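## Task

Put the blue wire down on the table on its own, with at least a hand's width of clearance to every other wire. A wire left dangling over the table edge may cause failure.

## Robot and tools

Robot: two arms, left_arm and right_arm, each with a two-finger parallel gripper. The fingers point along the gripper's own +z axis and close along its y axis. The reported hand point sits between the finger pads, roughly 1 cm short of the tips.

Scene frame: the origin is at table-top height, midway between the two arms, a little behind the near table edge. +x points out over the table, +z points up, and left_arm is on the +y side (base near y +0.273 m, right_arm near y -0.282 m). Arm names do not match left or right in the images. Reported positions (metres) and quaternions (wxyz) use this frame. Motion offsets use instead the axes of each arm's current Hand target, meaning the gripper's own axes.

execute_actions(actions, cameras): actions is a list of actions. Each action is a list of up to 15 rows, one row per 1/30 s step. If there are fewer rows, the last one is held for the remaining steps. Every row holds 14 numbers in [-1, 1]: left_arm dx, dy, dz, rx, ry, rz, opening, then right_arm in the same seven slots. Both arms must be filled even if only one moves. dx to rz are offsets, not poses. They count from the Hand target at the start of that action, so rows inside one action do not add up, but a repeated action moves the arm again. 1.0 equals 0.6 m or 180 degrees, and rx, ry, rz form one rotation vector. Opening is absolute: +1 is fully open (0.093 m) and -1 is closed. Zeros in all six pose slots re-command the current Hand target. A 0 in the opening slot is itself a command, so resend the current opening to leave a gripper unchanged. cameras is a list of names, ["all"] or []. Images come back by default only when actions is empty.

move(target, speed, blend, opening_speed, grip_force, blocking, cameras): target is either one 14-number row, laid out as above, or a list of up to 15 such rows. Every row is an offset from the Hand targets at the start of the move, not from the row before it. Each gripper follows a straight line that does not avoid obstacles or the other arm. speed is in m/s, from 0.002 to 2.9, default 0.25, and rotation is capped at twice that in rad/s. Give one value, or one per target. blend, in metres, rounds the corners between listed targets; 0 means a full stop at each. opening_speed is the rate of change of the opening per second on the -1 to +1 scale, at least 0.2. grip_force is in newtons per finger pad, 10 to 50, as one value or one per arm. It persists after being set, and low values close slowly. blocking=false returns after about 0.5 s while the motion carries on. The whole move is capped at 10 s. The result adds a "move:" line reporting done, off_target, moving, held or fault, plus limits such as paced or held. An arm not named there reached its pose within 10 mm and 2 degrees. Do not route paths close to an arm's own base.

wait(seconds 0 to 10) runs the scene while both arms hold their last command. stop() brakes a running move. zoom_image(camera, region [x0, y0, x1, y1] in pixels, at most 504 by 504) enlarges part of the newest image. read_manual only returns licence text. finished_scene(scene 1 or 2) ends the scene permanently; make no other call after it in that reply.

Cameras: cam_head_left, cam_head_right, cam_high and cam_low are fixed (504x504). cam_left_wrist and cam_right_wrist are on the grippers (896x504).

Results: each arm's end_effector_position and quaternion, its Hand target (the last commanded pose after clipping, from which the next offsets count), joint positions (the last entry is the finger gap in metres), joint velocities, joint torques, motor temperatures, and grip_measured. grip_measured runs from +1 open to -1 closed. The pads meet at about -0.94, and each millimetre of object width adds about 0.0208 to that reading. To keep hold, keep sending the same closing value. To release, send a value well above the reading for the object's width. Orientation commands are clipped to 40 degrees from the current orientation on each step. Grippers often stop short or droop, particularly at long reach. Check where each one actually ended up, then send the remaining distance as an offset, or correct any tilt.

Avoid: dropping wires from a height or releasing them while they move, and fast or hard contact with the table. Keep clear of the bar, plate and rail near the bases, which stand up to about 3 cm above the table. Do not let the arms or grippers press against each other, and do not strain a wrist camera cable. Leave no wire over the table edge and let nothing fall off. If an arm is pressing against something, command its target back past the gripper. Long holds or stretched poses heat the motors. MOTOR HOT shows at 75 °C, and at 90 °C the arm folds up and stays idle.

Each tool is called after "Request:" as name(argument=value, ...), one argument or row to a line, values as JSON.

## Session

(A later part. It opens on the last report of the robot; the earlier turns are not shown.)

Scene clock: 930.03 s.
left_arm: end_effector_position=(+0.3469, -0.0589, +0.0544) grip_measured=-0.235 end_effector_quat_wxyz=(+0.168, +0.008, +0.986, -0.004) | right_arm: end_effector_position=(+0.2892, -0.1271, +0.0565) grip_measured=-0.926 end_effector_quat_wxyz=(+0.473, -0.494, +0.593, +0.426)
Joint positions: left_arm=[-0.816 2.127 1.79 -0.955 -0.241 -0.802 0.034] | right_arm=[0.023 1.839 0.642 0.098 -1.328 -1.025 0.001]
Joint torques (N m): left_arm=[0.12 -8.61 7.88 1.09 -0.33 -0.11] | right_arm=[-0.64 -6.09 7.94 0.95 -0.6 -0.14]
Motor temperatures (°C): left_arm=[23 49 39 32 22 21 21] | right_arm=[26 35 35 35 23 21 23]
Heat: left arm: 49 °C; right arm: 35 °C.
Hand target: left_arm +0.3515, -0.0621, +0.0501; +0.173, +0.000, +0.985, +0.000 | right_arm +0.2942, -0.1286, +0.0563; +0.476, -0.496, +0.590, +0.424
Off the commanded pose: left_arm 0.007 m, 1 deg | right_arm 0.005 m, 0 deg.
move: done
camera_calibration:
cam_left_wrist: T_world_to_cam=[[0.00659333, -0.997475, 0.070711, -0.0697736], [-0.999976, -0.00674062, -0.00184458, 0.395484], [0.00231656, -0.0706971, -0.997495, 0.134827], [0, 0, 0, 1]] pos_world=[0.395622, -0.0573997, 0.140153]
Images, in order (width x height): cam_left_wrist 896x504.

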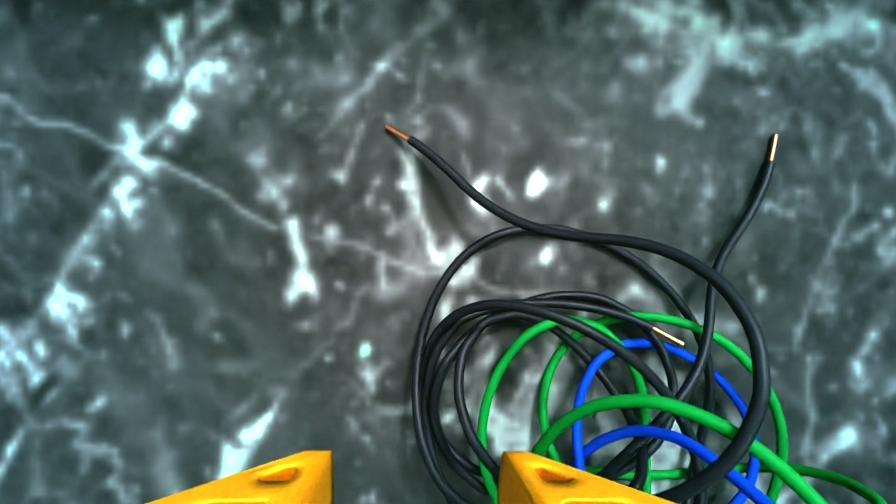

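Request:
move(
  target=[0.0091, -0.0143, 0.0257, 0, 0, 0, -0.233, 0, 0, 0, 0, 0, 0, -0.931583],
  speed=0.05,
  cameras=["cam_left_wrist", "cam_right_wrist"],
)

Request:
zoom_image(
  camera="cam_left_wrist",
  region=[250, 250, 700, 504],
)

Scene clock: 1003.07 s.
left_arm: end_effector_position=(+0.3475, -0.0660, +0.0394) grip_measured=-0.235 end_effector_quat_wxyz=(+0.167, +0.007, +0.986, -0.003) | right_arm: end_effector_position=(+0.2892, -0.1271, +0.0565) grip_measured=-0.926 end_effector_quat_wxyz=(+0.473, -0.494, +0.593, +0.426)
Joint positions: left_arm=[-0.826 2.164 1.79 -0.923 -0.245 -0.815 0.034] | right_arm=[0.023 1.839 0.642 0.098 -1.328 -1.025 0.001]
Joint torques (N m): left_arm=[-0.1 -8.64 7.83 1.11 -0.32 -0.13] | right_arm=[-0.65 -6.06 7.92 0.95 -0.6 -0.14]
Heat: left arm: 52 °C; right arm: 35 °C.
Hand target: left_arm +0.3516, -0.0706, +0.0338; +0.173, +0.000, +0.985, +0.000 | right_arm +0.2942, -0.1286, +0.0563; +0.476, -0.496, +0.590, +0.424
Off the commanded pose: left_arm 0.008 m, 1 deg | right_arm 0.005 m, 0 deg.
move: done
camera_calibration:
cam_left_wrist: T_world_to_cam=[[0.00969409, -0.997598, 0.0685907, -0.0767664], [-0.999951, -0.00981642, -0.00144668, 0.395849], [0.00211652, -0.0685733, -0.997644, 0.119597], [0, 0, 0, 1]] pos_world=[0.396321, -0.064495, 0.125153]
cam_right_wrist: T_world_to_cam=[[0.984545, -0.167264, -0.0519076, -0.304758], [-0.146057, -0.620646, -0.770368, 0.0409519], [0.0966384, 0.766043, -0.635483, 0.19252], [0, 0, 0, 1]] pos_world=[0.287425, -0.173037, 0.138072]
Images, in order (width x height): cam_left_wrist 896x504, cam_right_wrist 896x504.

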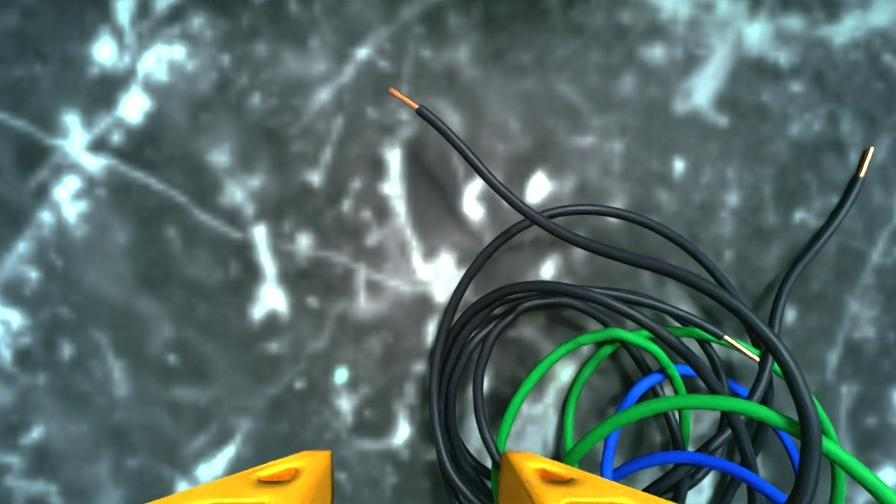

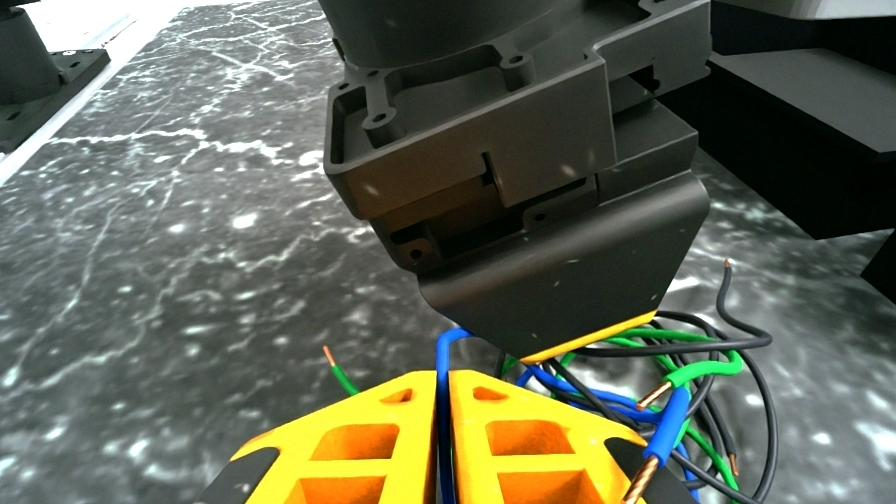

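Scaled by 1.120.

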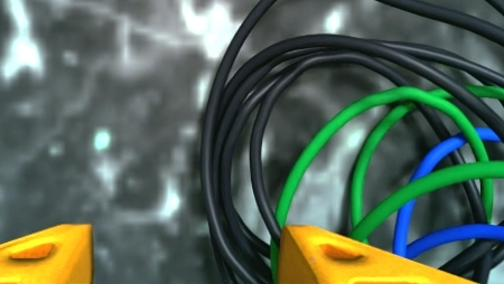

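Request:
zoom_image(
  camera="cam_right_wrist",
  region=[400, 220, 820, 504],
)

Request:
execute_actions(
  actions=[],
  cameras=["cam_low", "cam_head_left", "cam_head_right"],
)

Request:
zoom_image(
  camera="cam_low",
  region=[220, 180, 320, 270],
)

Request:
zoom_image(
  camera="cam_head_right",
  region=[160, 260, 270, 360],
)

Scaled by 1.200.

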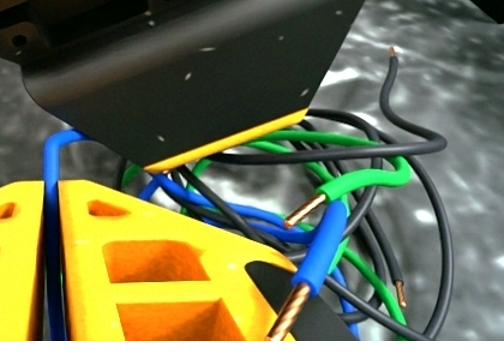

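Scene clock: 1030.90 s.
left_arm: end_effector_position=(+0.3476, -0.0661, +0.0395) grip_measured=-0.235 end_effector_quat_wxyz=(+0.167, +0.007, +0.986, -0.003) | right_arm: end_effector_position=(+0.2892, -0.1271, +0.0565) grip_measured=-0.926 end_effector_quat_wxyz=(+0.473, -0.494, +0.593, +0.426)
Joint positions: left_arm=[-0.826 2.164 1.79 -0.923 -0.245 -0.816 0.034] | right_arm=[0.023 1.839 0.642 0.098 -1.328 -1.025 0.001]
Joint velocities: within noise
Joint torques (N m): left_arm=[-0.1 -8.64 7.83 1.13 -0.32 -0.12] | right_arm=[-0.65 -6.08 7.92 0.95 -0.6 -0.14]
Motor temperatures (°C): left_arm=[23 53 39 32 22 21 21] | right_arm=[26 34 35 32 23 21 23]
Heat: left arm: 53 °C; right arm: 35 °C.
Hand target: left_arm +0.3516, -0.0706, +0.0338; +0.173, +0.000, +0.985, +0.000 | right_arm +0.2942, -0.1286, +0.0563; +0.476, -0.496, +0.590, +0.424
Tool commands: left_gripper/opening=-0.233 right_gripper/opening=-0.931583
Off the commanded pose: left_arm 0.008 m, 1 deg | right_arm 0.005 m, 0 deg.
Images, in order (width x height): cam_head_left 504x504, cam_head_right 504x504, cam_low 504x504.

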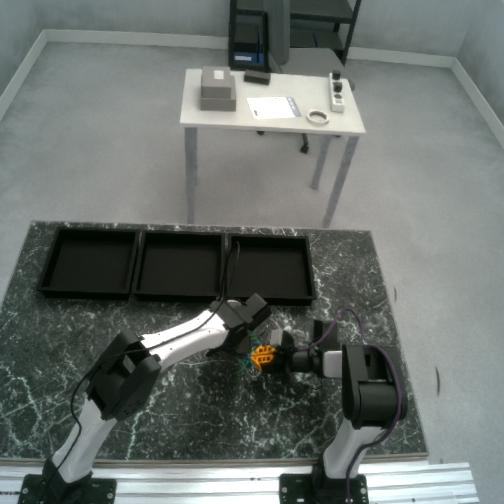

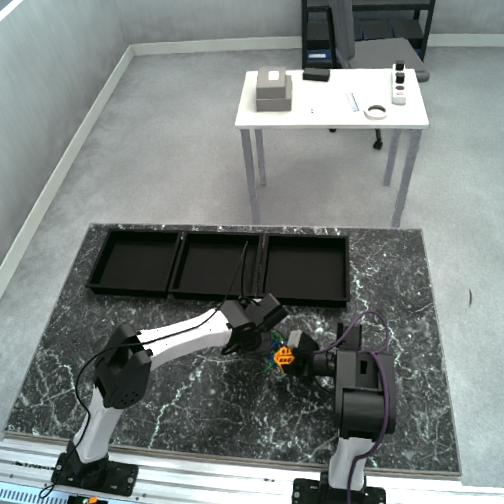

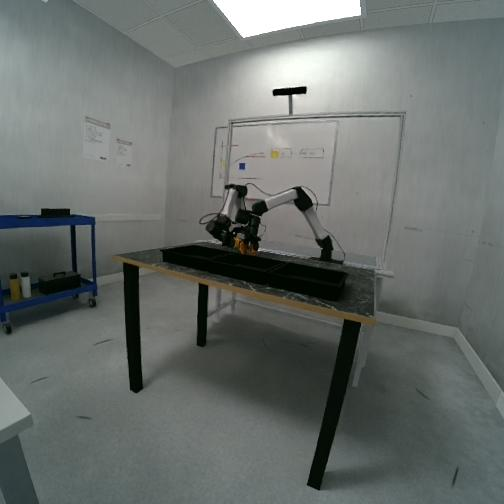

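Scaled by 5.040.

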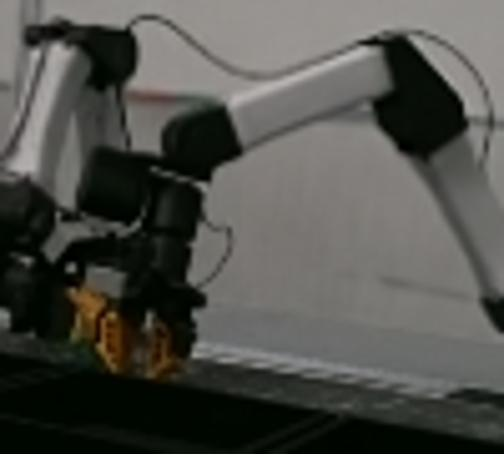

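Scaled by 4.582.

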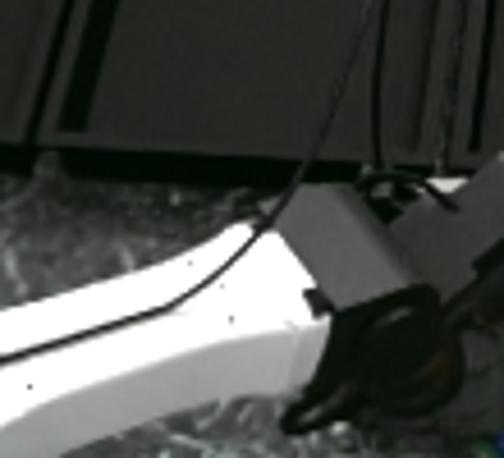

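Request:
move(
  target=[
    [-0.0045, -0.02, -0.0125, 0, 0, 0, -0.44, 0, 0, 0, 0, 0, 0, -0.931583],
    [0.0045, -0.02, 0.0125, 0, 0, 0, -0.44, 0, 0, 0, 0, 0, 0, -0.931583],
  ],
  speed=0.05,
  blend=[0.0, 0],
  cameras=["cam_left_wrist", "cam_right_wrist"],
)

Request:
zoom_image(
  camera="cam_left_wrist",
  region=[250, 250, 700, 504],
)

Scene clock: 1056.10 s.
left_arm: end_effector_position=(+0.3532, -0.0844, +0.0417) grip_measured=-0.438 end_effector_quat_wxyz=(+0.177, +0.005, +0.984, -0.015) | right_arm: end_effector_position=(+0.2892, -0.1271, +0.0565) grip_measured=-0.926 end_effector_quat_wxyz=(+0.473, -0.494, +0.593, +0.426)
Joint positions: left_arm=[-0.843 2.211 1.869 -0.929 -0.25 -0.833 0.024] | right_arm=[0.023 1.839 0.642 0.098 -1.328 -1.025 0.001]
Joint torques (N m): left_arm=[-0.12 -8.99 5.3 1.2 -0.33 -0.12] | right_arm=[-0.65 -6.06 7.92 0.95 -0.6 -0.14]
Heat: left arm: 54 °C; right arm: 35 °C.
Hand target: left_arm +0.3516, -0.0826, +0.0257; +0.173, +0.000, +0.985, +0.000 | right_arm +0.2942, -0.1286, +0.0563; +0.476, -0.496, +0.590, +0.424
Off the commanded pose: left_arm 0.016 m, 2 deg | right_arm 0.005 m, 0 deg.
move: off_target (left_arm)
camera_calibration:
cam_left_wrist: T_world_to_cam=[[0.00855441, -0.995716, 0.0920702, -0.0958014], [-0.999723, -0.0105339, -0.0210354, 0.402072], [0.0219152, -0.0918647, -0.99553, 0.111483], [0, 0, 0, 1]] pos_world=[0.400337, -0.0809143, 0.128263]
cam_right_wrist: T_world_to_cam=[[0.984545, -0.167264, -0.0519076, -0.304758], [-0.146057, -0.620646, -0.770368, 0.0409519], [0.0966384, 0.766043, -0.635483, 0.19252], [0, 0, 0, 1]] pos_world=[0.287425, -0.173037, 0.138072]
Images, in order (width x height): cam_left_wrist 896x504, cam_right_wrist 896x504.

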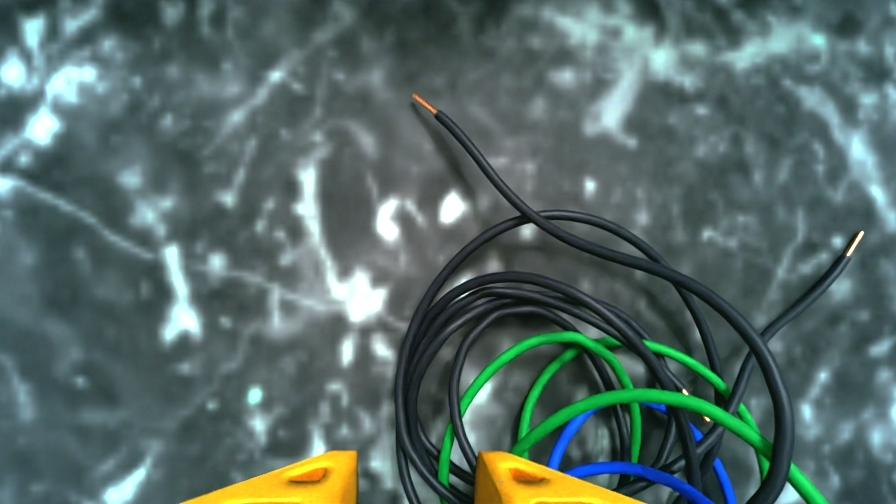

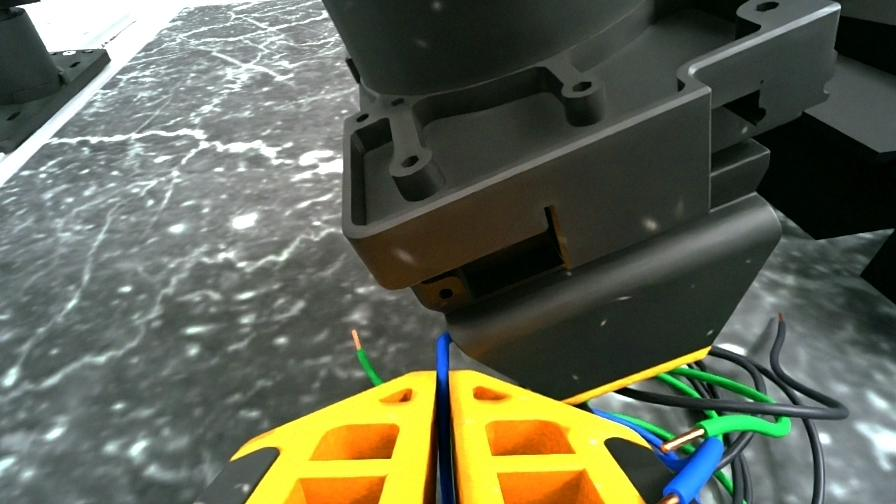

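Scaled by 1.120.

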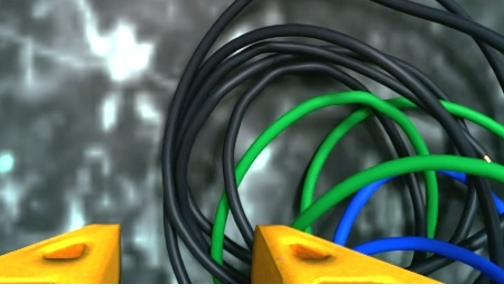

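Request:
move(
  target=[0.0045, -0.0033, 0.0125, 0, 0, 0, -0.44, 0, 0, 0, 0, 0, 0, -0.931583],
  speed=0.04,
  cameras=["cam_left_wrist"],
)

Scene clock: 1078.27 s.
left_arm: end_effector_position=(+0.3542, -0.0870, +0.0374) grip_measured=-0.438 end_effector_quat_wxyz=(+0.180, +0.004, +0.983, -0.017) | right_arm: end_effector_position=(+0.2892, -0.1271, +0.0565) grip_measured=-0.926 end_effector_quat_wxyz=(+0.473, -0.494, +0.593, +0.426)
Joint positions: left_arm=[-0.846 2.218 1.862 -0.909 -0.253 -0.836 0.024] | right_arm=[0.023 1.839 0.642 0.098 -1.328 -1.025 0.001]
Joint torques (N m): left_arm=[-0.12 -8.64 5.07 1.23 -0.32 -0.12] | right_arm=[-0.64 -6.08 7.92 0.96 -0.6 -0.14]
Heat: left arm: 53 °C; right arm: 34 °C.
Hand target: left_arm +0.3517, -0.0846, +0.0178; +0.173, +0.000, +0.985, +0.000 | right_arm +0.2943, -0.1286, +0.0563; +0.476, -0.496, +0.590, +0.424
Off the commanded pose: left_arm 0.020 m, 2 deg | right_arm 0.005 m, 0 deg.
move: off_target (left_arm)
camera_calibration:
cam_left_wrist: T_world_to_cam=[[0.00852533, -0.995303, 0.0964298, -0.098027], [-0.999574, -0.0111742, -0.0269631, 0.402994], [0.027914, -0.0961589, -0.994975, 0.104473], [0, 0, 0, 1]] pos_world=[0.400742, -0.0830174, 0.124267]
Images, in order (width x height): cam_left_wrist 896x504.

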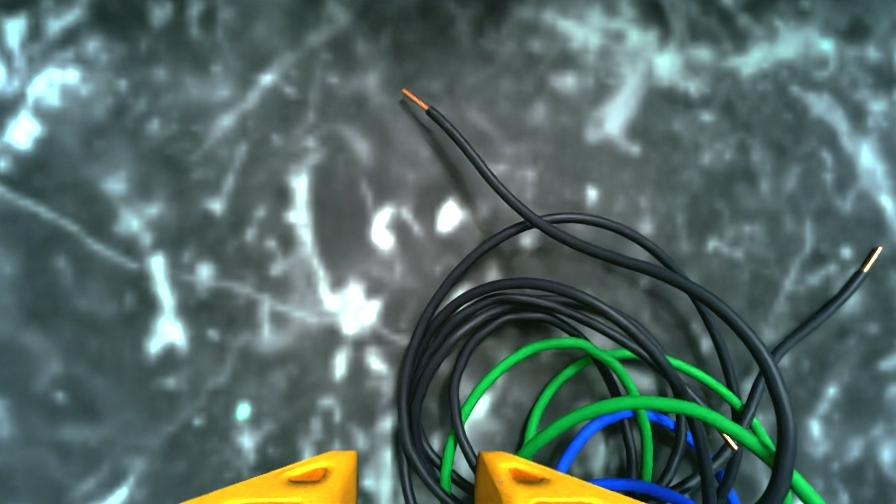

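Request:
move(
  target=[0.0045, 0.004, 0.0125, 0, 0, 0, -0.44, 0, 0, 0, 0, 0, 0, -0.931583],
  speed=0.04,
  cameras=["cam_left_wrist"],
)

Scene clock: 1095.37 s.
left_arm: end_effector_position=(+0.3552, -0.0879, +0.0310) grip_measured=-0.438 end_effector_quat_wxyz=(+0.184, +0.003, +0.983, -0.021) | right_arm: end_effector_position=(+0.2893, -0.1272, +0.0561) grip_measured=-0.926 end_effector_quat_wxyz=(+0.472, -0.494, +0.594, +0.425)
Joint positions: left_arm=[-0.846 2.218 1.833 -0.868 -0.254 -0.836 0.024] | right_arm=[0.023 1.839 0.642 0.096 -1.325 -1.025 0.001]
Joint torques (N m): left_arm=[0.21 -8.66 4.71 1.15 -0.3 -0.09] | right_arm=[-0.65 -6.06 7.91 0.97 -0.62 -0.14]
Motor temperatures (°C): left_arm=[23 56 37 31 22 21 21] | right_arm=[25 34 34 31 23 21 23]
Heat: left arm: 56 °C; right arm: 34 °C.
Hand target: left_arm +0.3517, -0.0821, +0.0098; +0.173, +0.000, +0.985, +0.000 | right_arm +0.2943, -0.1286, +0.0563; +0.476, -0.496, +0.590, +0.424
Off the commanded pose: left_arm 0.022 m, 3 deg | right_arm 0.005 m, 1 deg.
move: off_target (left_arm)
camera_calibration:
cam_left_wrist: T_world_to_cam=[[0.00802854, -0.994481, 0.104606, -0.0983459], [-0.999316, -0.011757, -0.0350753, 0.403941], [0.0361116, -0.104253, -0.993895, 0.0942909], [0, 0, 0, 1]] pos_world=[0.401049, -0.0832239, 0.118171]
Images, in order (width x height): cam_left_wrist 896x504.

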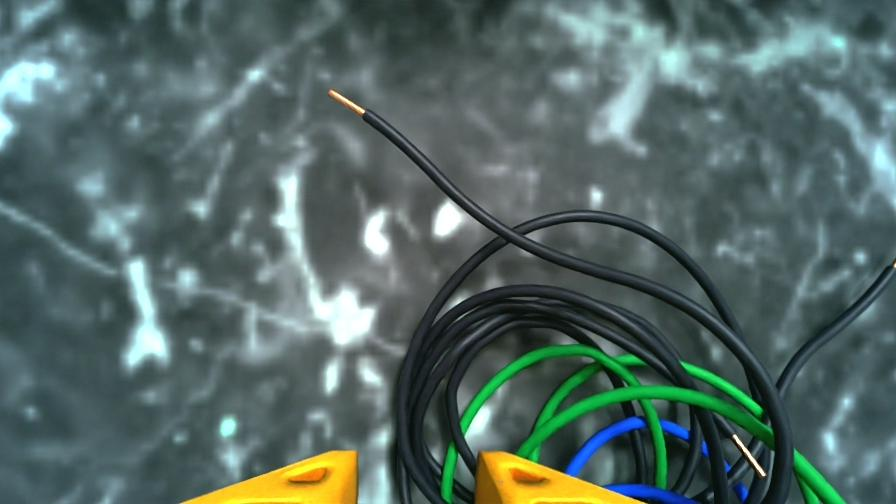

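Request:
move(
  target=[0.0035, 0.0, 0.0095, 0, 0, 0, -0.44, 0, 0, 0, 0, 0, 0, -0.931583],
  speed=0.04,
  cameras=["cam_left_wrist"],
)

Scene clock: 1115.37 s.
left_arm: end_effector_position=(+0.3560, -0.0885, +0.0295) grip_measured=-0.438 end_effector_quat_wxyz=(+0.187, +0.003, +0.982, -0.023) | right_arm: end_effector_position=(+0.2896, -0.1274, +0.0552) grip_measured=-0.926 end_effector_quat_wxyz=(+0.471, -0.494, +0.596, +0.423)
Joint positions: left_arm=[-0.846 2.218 1.825 -0.854 -0.256 -0.836 0.024] | right_arm=[0.023 1.839 0.642 0.096 -1.319 -1.025 0.001]
Joint torques (N m): left_arm=[0.38 -11.25 6.22 1.14 -0.18 0.06] | right_arm=[-0.65 -6.08 7.91 0.98 -0.68 -0.14]
Motor temperatures (°C): left_arm=[23 57 37 31 22 21 21] | right_arm=[25 34 34 31 23 21 23]
Heat: left arm: 57 °C; right arm: 34 °C.
Hand target: left_arm +0.3559, -0.0883, +0.0295; +0.186, +0.003, +0.982, -0.022 (not the last commanded pose) | right_arm +0.2943, -0.1286, +0.0563; +0.476, -0.496, +0.590, +0.424
Off the commanded pose: left_arm 0.027 m, 3 deg | right_arm 0.005 m, 1 deg.
move: held (left_arm; a check stopped the path); limits=held
pose unreachable (left arm): on one or more control steps of this call, first in action 0 (counted from 0), this arm could not follow its commanded pose, so it was not sent that pose on those steps. It may still have moved: this result reports where it is.
cause: moving toward the commanded pose would bring a part of the arm too close to another arm (this arm's wrist (the part past joint 4) and the right arm's wrist camera, along the way the arms are being sent, or toward where that arm still pushes).
pose unreachable (right arm): on one or more control steps of this call, first in action 0 (counted from 0), this arm could not follow its commanded pose, so it was not sent that pose on those steps. It may still have moved: this result reports where it is.
cause: moving toward the commanded pose would bring a part of the arm too close to another arm (this arm's wrist camera and the left arm's wrist (the part past joint 4), along the way the arms are being sent, or toward where that arm still pushes).
camera_calibration:
cam_left_wrist: T_world_to_cam=[[0.00785045, -0.994048, 0.108663, -0.0988812], [-0.999111, -0.0122973, -0.040314, 0.404781], [0.0414103, -0.10825, -0.993261, 0.0904211], [0, 0, 0, 1]] pos_world=[0.401453, -0.0835268, 0.116875]
Images, in order (width x height): cam_left_wrist 896x504.

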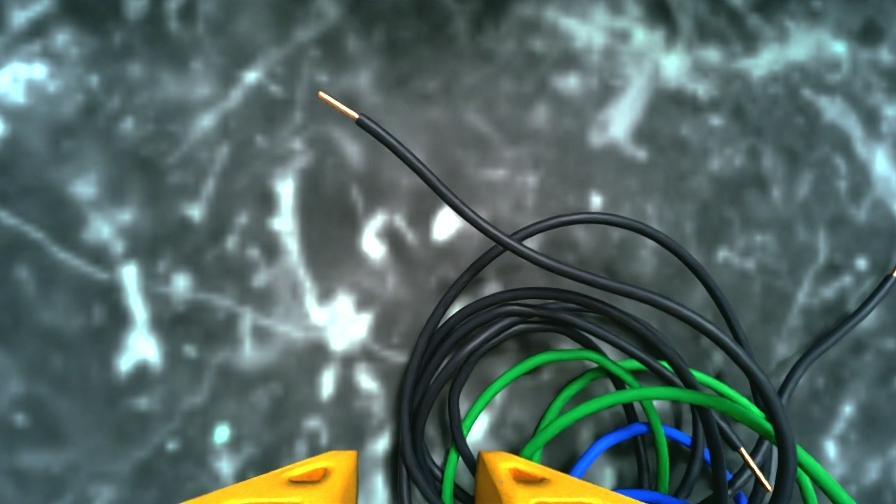

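Request:
move(
  target=[0, 0, 0, 0, 0, 0, -0.95, 0, 0, 0, 0, 0, 0, -0.931583],
  speed=0.04,
  grip_force=[25, 50],
  cameras=["cam_left_wrist", "cam_right_wrist"],
)

Scene clock: 1132.77 s.
left_arm: end_effector_position=(+0.3571, -0.0898, +0.0300) grip_measured=-0.931 end_effector_quat_wxyz=(+0.189, +0.002, +0.982, -0.025) | right_arm: end_effector_position=(+0.2892, -0.1272, +0.0560) grip_measured=-0.926 end_effector_quat_wxyz=(+0.472, -0.494, +0.594, +0.425)
Joint positions: left_arm=[-0.846 2.218 1.825 -0.847 -0.256 -0.836 0.001] | right_arm=[0.023 1.839 0.642 0.096 -1.325 -1.025 0.001]
Joint torques (N m): left_arm=[0.36 -11.26 6.23 1.06 -0.18 0.06] | right_arm=[-0.66 -6.08 7.91 0.97 -0.62 -0.14]
Motor temperatures (°C): left_arm=[23 62 36 31 22 21 21] | right_arm=[25 34 34 31 23 21 23]
Heat: left arm: 62 °C; right arm: 34 °C.
Hand target: left_arm +0.3559, -0.0883, +0.0295; +0.186, +0.003, +0.982, -0.022 | right_arm +0.2942, -0.1286, +0.0563; +0.476, -0.496, +0.590, +0.424
Off the commanded pose: left_arm 0.002 m, 0 deg | right_arm 0.005 m, 1 deg.
grip_force (N): 25, 50
move: done
camera_calibration:
cam_left_wrist: T_world_to_cam=[[0.0073526, -0.99343, 0.114204, -0.100062], [-0.998914, -0.0125515, -0.0448709, 0.405839], [0.0460095, -0.11375, -0.992443, 0.0886089], [0, 0, 0, 1]] pos_world=[0.402057, -0.0842314, 0.117577]
cam_right_wrist: T_world_to_cam=[[0.984209, -0.168609, -0.0538816, -0.304728], [-0.148677, -0.622248, -0.768571, 0.0409545], [0.0960606, 0.764446, -0.637491, 0.192343], [0, 0, 0, 1]] pos_world=[0.287529, -0.172932, 0.137674]
Images, in order (width x height): cam_left_wrist 896x504, cam_right_wrist 896x504.

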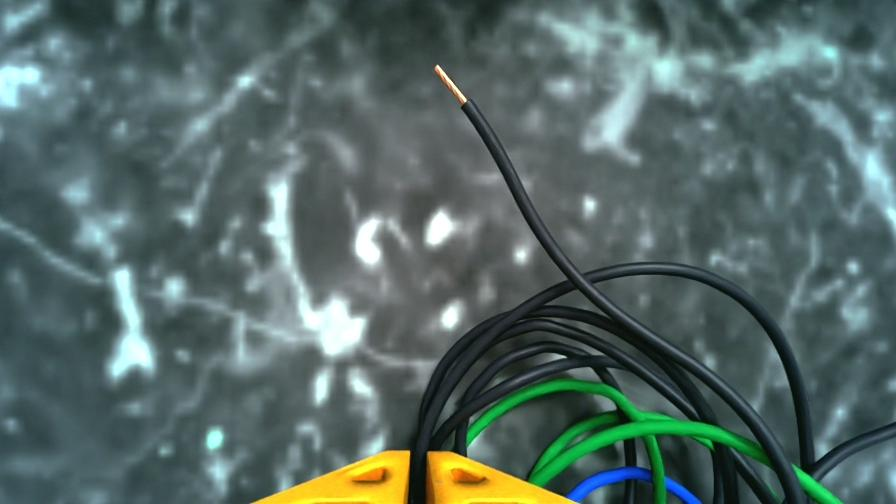

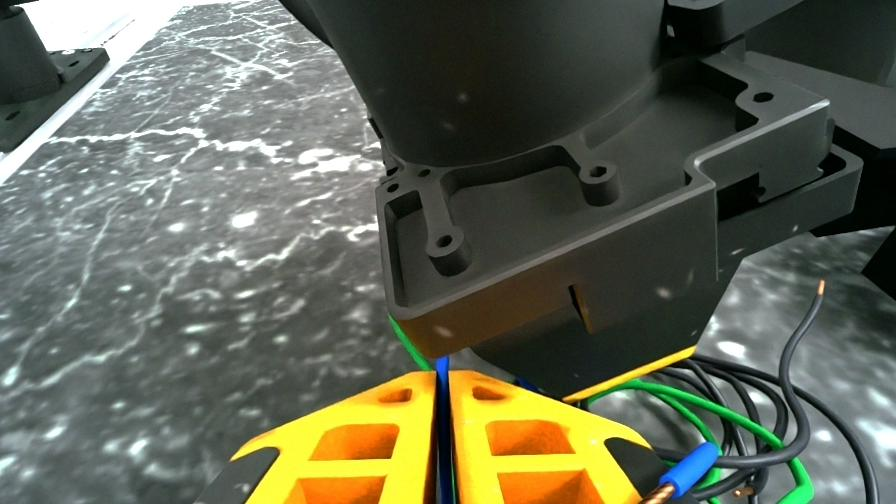

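Request:
move(
  target=[
    [0, 0, 0, 0, 0, 0, -0.95, 0.0107, -0.0084, -0.0568, 0, 0, 0, -0.931583],
    [0, 0, 0, 0, 0, 0, -0.95, -0.0295, -0.0467, -0.1548, 0.1475, -0.0044, 0.0285, -0.931583],
    [0, 0, 0, 0, 0, 0, -0.95, -0.0543, -0.1115, -0.39, 0.3386, -0.0101, 0.0655, -0.931583],
  ],
  speed=0.12,
  blend=[0.01, 0.02, 0],
  cameras=["cam_left_wrist", "cam_right_wrist", "cam_high", "cam_head_right"],
)

Scene clock: 1192.37 s.
left_arm: end_effector_position=(+0.3598, -0.1145, +0.0371) grip_measured=-0.943 end_effector_quat_wxyz=(+0.200, +0.007, +0.977, -0.073) | right_arm: end_effector_position=(+0.3188, -0.3343, +0.1111) grip_measured=-0.926 end_effector_quat_wxyz=(+0.596, -0.127, +0.771, +0.184)
Joint positions: left_arm=[-0.859 2.218 1.833 -0.768 -0.214 -0.836 0] | right_arm=[-0.558 1.379 0.364 0.516 -1.011 -0.304 0.001]
Joint torques (N m): left_arm=[1.58 -11.38 5.93 0.33 -0.55 0.09] | right_arm=[-2.4 -7.38 9.61 2.44 0.38 0.08]
Motor temperatures (°C): left_arm=[23 69 35 31 22 21 22] | right_arm=[25 34 33 32 23 21 23]
Heat: left arm: 69 °C; right arm: 34 °C.
Hand target: left_arm +0.3559, -0.0883, +0.0294; +0.186, +0.003, +0.982, -0.022 | right_arm +0.3293, -0.3602, +0.1303; +0.626, -0.120, +0.762, +0.119
Off the commanded pose: left_arm 0.028 m, 6 deg | right_arm 0.034 m, 8 deg.
grip_force (N): 25, 50
move: off_target (left_arm, right_arm)
camera_calibration:
cam_left_wrist: T_world_to_cam=[[-0.0227214, -0.978441, 0.205272, -0.11631], [-0.99762, 0.00882125, -0.0683789, 0.411465], [0.065094, -0.206337, -0.976313, 0.0746278], [0, 0, 0, 1]] pos_world=[0.402985, -0.102034, 0.124871]
cam_right_wrist: T_world_to_cam=[[0.396934, -0.906058, -0.146639, -0.414825], [-0.651797, -0.165773, -0.740054, 0.268549], [0.646223, 0.389331, -0.656367, 0.0842741], [0, 0, 0, 1]] pos_world=[0.285237, -0.364148, 0.193226]
Images, in order (width x height): cam_head_right 504x504, cam_high 504x504, cam_left_wrist 896x504, cam_right_wrist 896x504.

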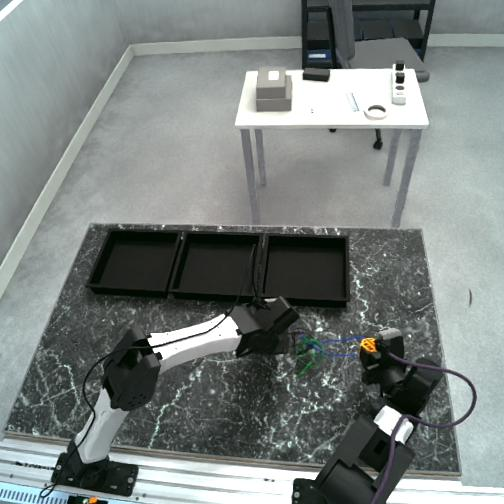

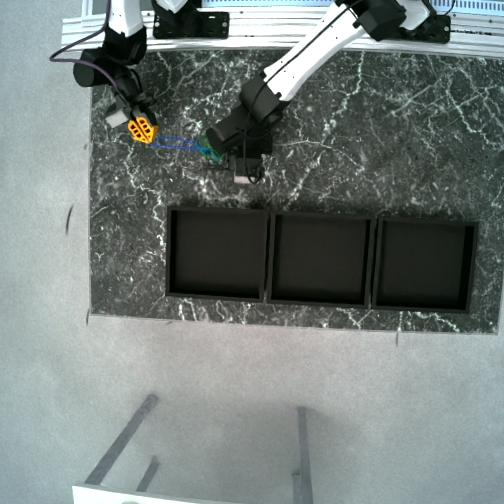

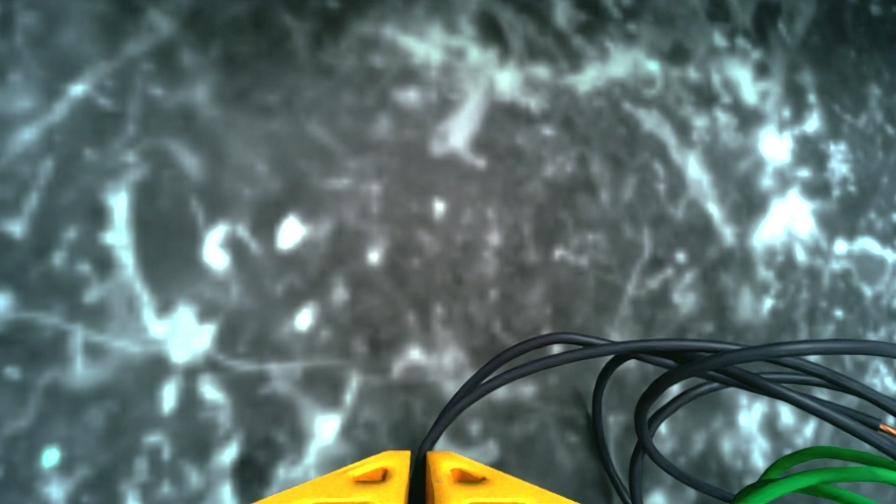

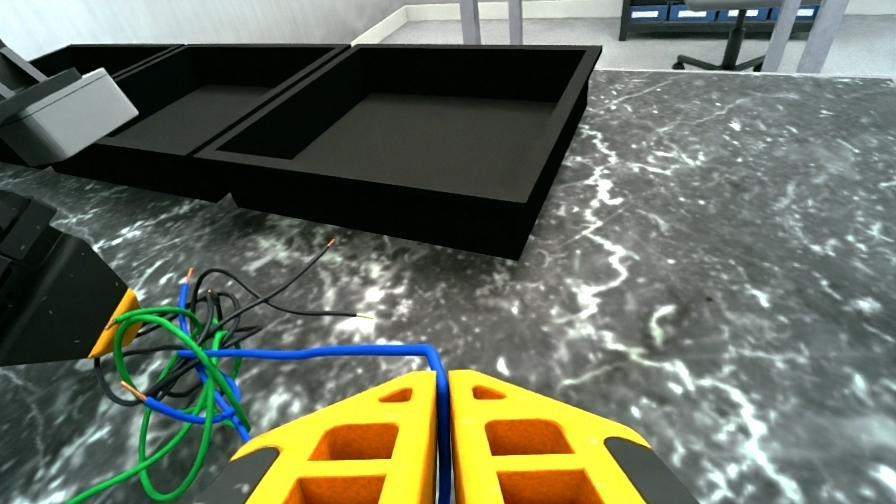

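Request:
move(
  target=[0, 0, 0, 0, 0, 0, -0.95, 0.0335, 0.0771, 0.0157, 0, 0, 0, -0.931583],
  speed=0.1,
  cameras=["cam_right_wrist", "cam_left_wrist"],
)

Request:
zoom_image(
  camera="cam_right_wrist",
  region=[0, 200, 500, 504],
)

Scene clock: 1219.73 s.
left_arm: end_effector_position=(+0.3570, -0.1010, +0.0335) grip_measured=-0.943 end_effector_quat_wxyz=(+0.191, +0.005, +0.981, -0.047) | right_arm: end_effector_position=(+0.3158, -0.3099, +0.1036) grip_measured=-0.926 end_effector_quat_wxyz=(+0.613, -0.121, +0.769, +0.138)
Joint positions: left_arm=[-0.852 2.218 1.833 -0.821 -0.232 -0.836 0] | right_arm=[-0.425 1.325 0.216 0.746 -0.816 -0.215 0.001]
Joint torques (N m): left_arm=[0.98 -11.3 5.71 0.83 -0.4 0.07] | right_arm=[0.16 -4.56 7.05 2.39 0.12 0.07]
Motor temperatures (°C): left_arm=[23 71 37 30 22 21 22] | right_arm=[26 34 33 37 23 21 23]
Heat: left arm: 71 °C; right arm: 37 °C.
Hand target: left_arm +0.3558, -0.0883, +0.0294; +0.186, +0.003, +0.982, -0.022 | right_arm +0.3189, -0.3141, +0.1102; +0.626, -0.120, +0.762, +0.119
Off the commanded pose: left_arm 0.013 m, 3 deg | right_arm 0.008 m, 3 deg.
grip_force (N): 25, 50
move: off_target (left_arm, right_arm)
camera_calibration:
cam_left_wrist: T_world_to_cam=[[-0.00666762, -0.987969, 0.154511, -0.107476], [-0.99882, -0.000853365, -0.0485587, 0.407086], [0.0481063, -0.154652, -0.986797, 0.0857249], [0, 0, 0, 1]] pos_world=[0.401765, -0.0925781, 0.120967]
cam_right_wrist: T_world_to_cam=[[0.337228, -0.938257, -0.077142, -0.390968], [-0.634119, -0.165819, -0.755246, 0.261155], [0.695823, 0.303607, -0.650886, 0.029041], [0, 0, 0, 1]] pos_world=[0.277241, -0.332341, 0.185979]
Images, in order (width x height): cam_left_wrist 896x504, cam_right_wrist 896x504.

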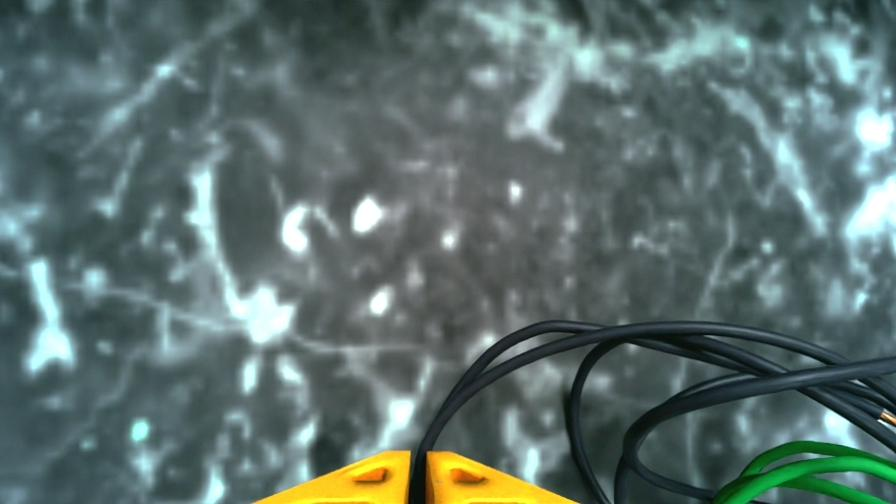

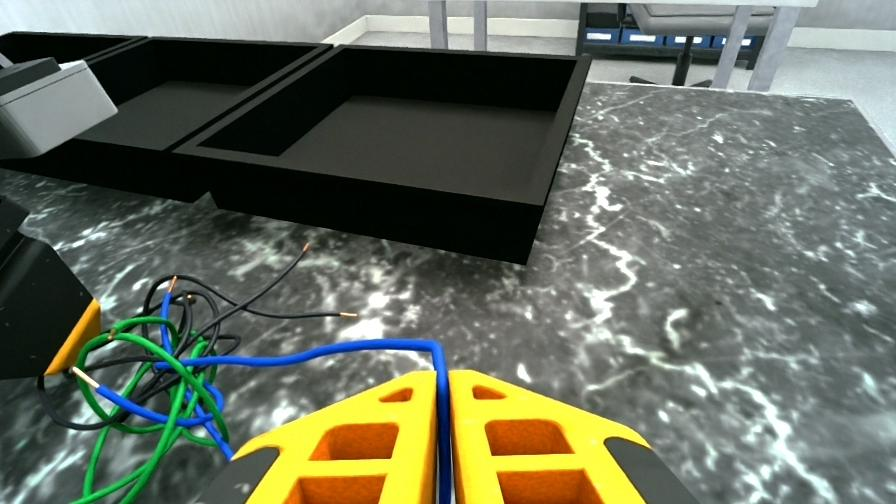

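Scaled by 1.008.

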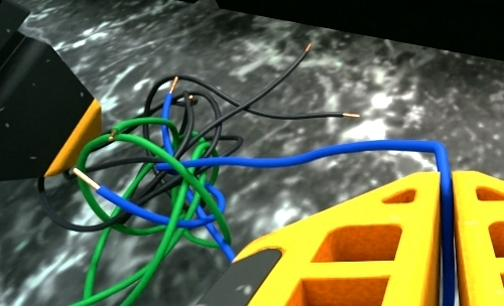

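Request:
move(
  target=[0.0785, 0.1978, -0.0578, 0, 0, 0, -0.95, 0.0007, 0.1682, 0.0245, 0, 0, 0, -0.931583],
  speed=0.08,
  cameras=["cam_right_wrist", "cam_left_wrist"],
)

Request:
zoom_image(
  camera="cam_right_wrist",
  region=[0, 200, 500, 504],
)

Scene clock: 1274.83 s.
left_arm: end_effector_position=(+0.3068, +0.0155, +0.0376) grip_measured=-0.946 end_effector_quat_wxyz=(+0.192, -0.002, +0.980, -0.043) | right_arm: end_effector_position=(+0.2934, -0.2046, +0.0983) grip_measured=-0.926 end_effector_quat_wxyz=(+0.602, -0.140, +0.773, +0.141)
Joint positions: left_arm=[-0.753 1.766 1.177 -0.602 -0.205 -0.753 0] | right_arm=[0.151 1.104 0.066 0.755 -0.293 -0.042 0.001]
Joint torques (N m): left_arm=[1.51 -9.96 4.34 0.77 -0.31 0.29] | right_arm=[-0.28 -3.7 7.79 2.64 0.49 0.1]
Motor temperatures (°C): left_arm=[23 73 37 30 22 21 22] | right_arm=[25 31 32 45 23 21 23]
Heat: left arm: 73 °C; right arm: 45 °C.
Hand target: left_arm +0.3010, +0.0316, +0.0395; +0.186, +0.003, +0.982, -0.022 | right_arm +0.2990, -0.2141, +0.1102; +0.626, -0.120, +0.761, +0.119
Off the commanded pose: left_arm 0.017 m, 3 deg | right_arm 0.016 m, 5 deg.
grip_force (N): 25, 50
move: off_target (left_arm, right_arm)
camera_calibration:
cam_left_wrist: T_world_to_cam=[[0.00790891, -0.988726, 0.149528, 0.0024734], [-0.99861, -0.0156013, -0.0503414, 0.357353], [0.0521066, -0.148922, -0.987475, 0.108915], [0, 0, 0, 1]] pos_world=[0.351161, 0.0242405, 0.12517]
cam_right_wrist: T_world_to_cam=[[0.36817, -0.927637, -0.0627666, -0.293388], [-0.641174, -0.204428, -0.739666, 0.252976], [0.67331, 0.312567, -0.670041, 0.019435], [0, 0, 0, 1]] pos_world=[0.257132, -0.226517, 0.181725]
Images, in order (width x height): cam_left_wrist 896x504, cam_right_wrist 896x504.

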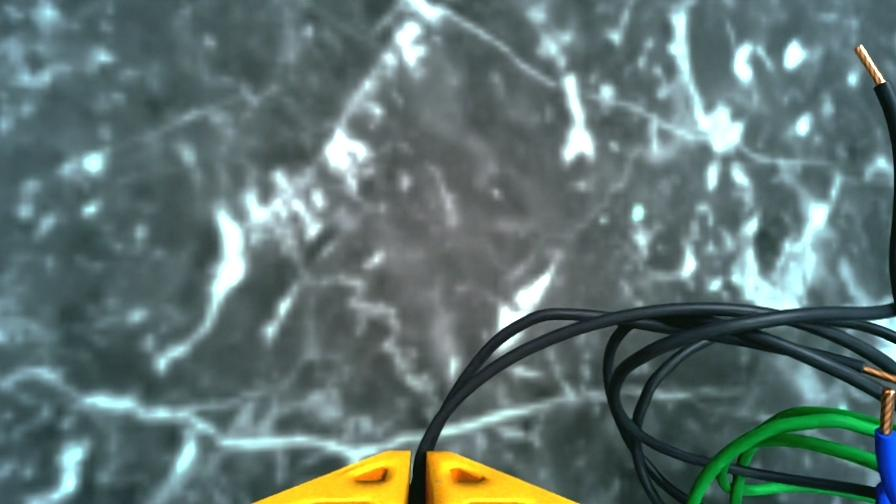

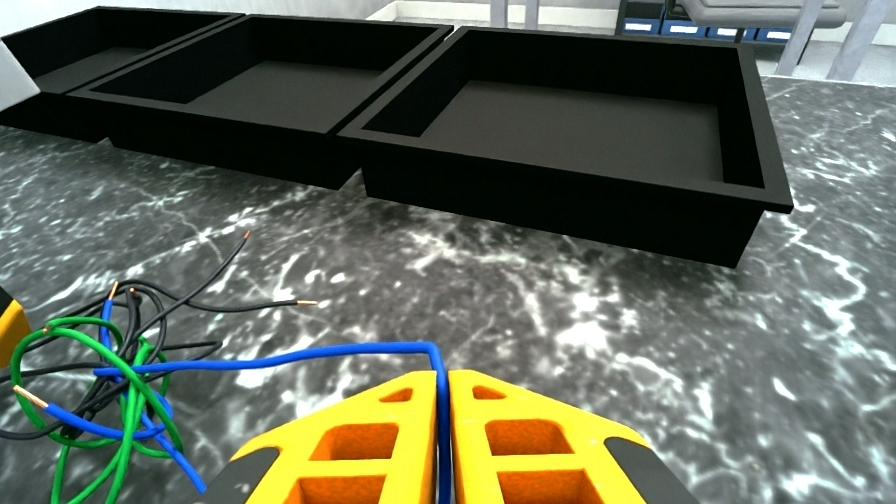

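Scaled by 1.008.

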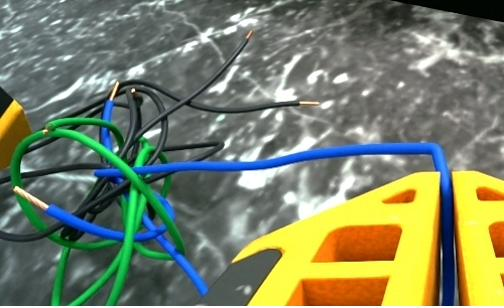

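Request:
move(
  target=[
    [0, 0, 0, 0, 0, 0, -0.3, 0, 0, 0, 0, 0, 0, -0.931583],
    [-0.0305, -0.0035, -0.0774, 0, 0, 0, -0.3, 0, 0, 0, 0, 0, 0, -0.931583],
    [-0.0403, 0.1003, -0.2931, 0, 0, 0, -0.3, 0.072, 0.0448, 0.0308, 0, 0, 0, -0.931583],
  ],
  speed=[0.05, 0.1, 0.15],
  blend=[0, 0.01, 0],
  cameras=["cam_right_wrist", "cam_left_wrist"],
)

Request:
zoom_image(
  camera="cam_left_wrist",
  region=[500, 100, 896, 504],
)

Request:
zoom_image(
  camera="cam_right_wrist",
  region=[0, 200, 500, 504],
)

Scene clock: 1335.23 s.
left_arm: end_effector_position=(+0.2633, +0.0974, +0.1998) grip_measured=-0.302 end_effector_quat_wxyz=(+0.184, -0.002, +0.983, -0.015) | right_arm: end_effector_position=(+0.2989, -0.1845, +0.0592) grip_measured=-0.926 end_effector_quat_wxyz=(+0.613, -0.125, +0.771, +0.118)
Joint positions: left_arm=[-0.659 1.43 1.48 -1.272 -0.203 -0.666 0.031] | right_arm=[0.332 1.707 0.001 1.451 -0.062 0.002 0.001]
Joint torques (N m): left_arm=[0.85 -6.38 7.58 0.99 -0.03 0.23] | right_arm=[0.53 -3.44 3.55 2.74 0.14 0.08]
Motor temperatures (°C): left_arm=[23 64 35 29 22 21 22] | right_arm=[25 30 32 46 23 21 23]
Heat: left arm: 64 °C; right arm: 46 °C.
Hand target: left_arm +0.2600, +0.0996, +0.2093; +0.187, +0.003, +0.982, -0.022 | right_arm +0.2991, -0.1840, +0.0652; +0.626, -0.120, +0.761, +0.119
Off the commanded pose: left_arm 0.010 m, 1 deg | right_arm 0.006 m, 2 deg.
grip_force (N): 25, 50
move: done
camera_calibration:
cam_left_wrist: T_world_to_cam=[[0.0213091, -0.995203, 0.0954798, 0.0674197], [-0.999073, -0.0247706, -0.0352158, 0.321487], [0.037412, -0.0946409, -0.994808, 0.283563], [0, 0, 0, 1]] pos_world=[0.309144, 0.101896, 0.286975]
cam_right_wrist: T_world_to_cam=[[0.319368, -0.946682, -0.0423958, -0.26925], [-0.634127, -0.180252, -0.751926, 0.23479], [0.704193, 0.267025, -0.657883, -0.0349751], [0, 0, 0, 1]] pos_world=[0.259506, -0.203234, 0.14212]
Images, in order (width x height): cam_left_wrist 896x504, cam_right_wrist 896x504.

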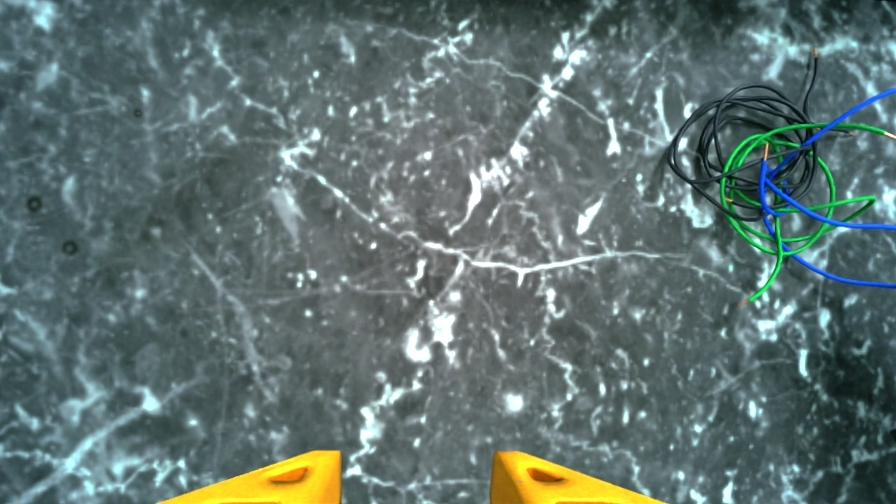

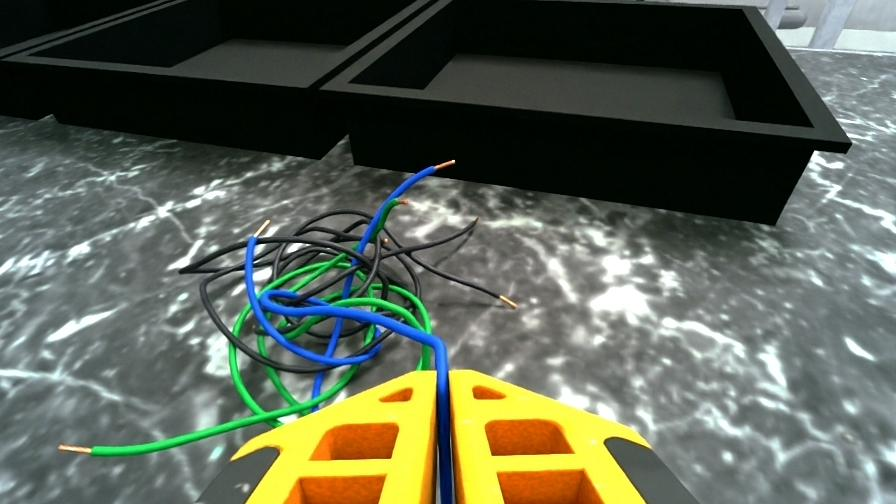

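Scaled by 1.248.

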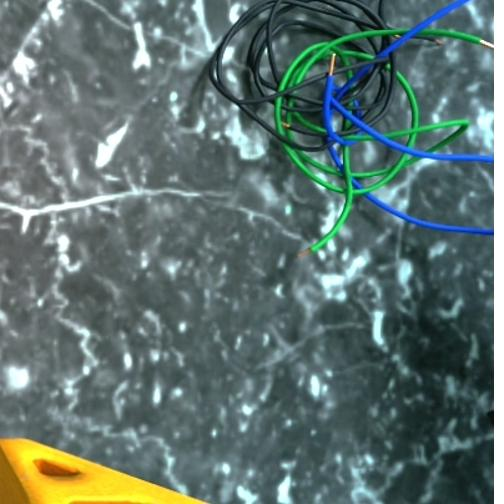

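Scaled by 1.008.

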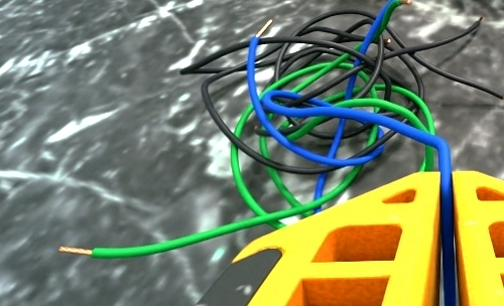

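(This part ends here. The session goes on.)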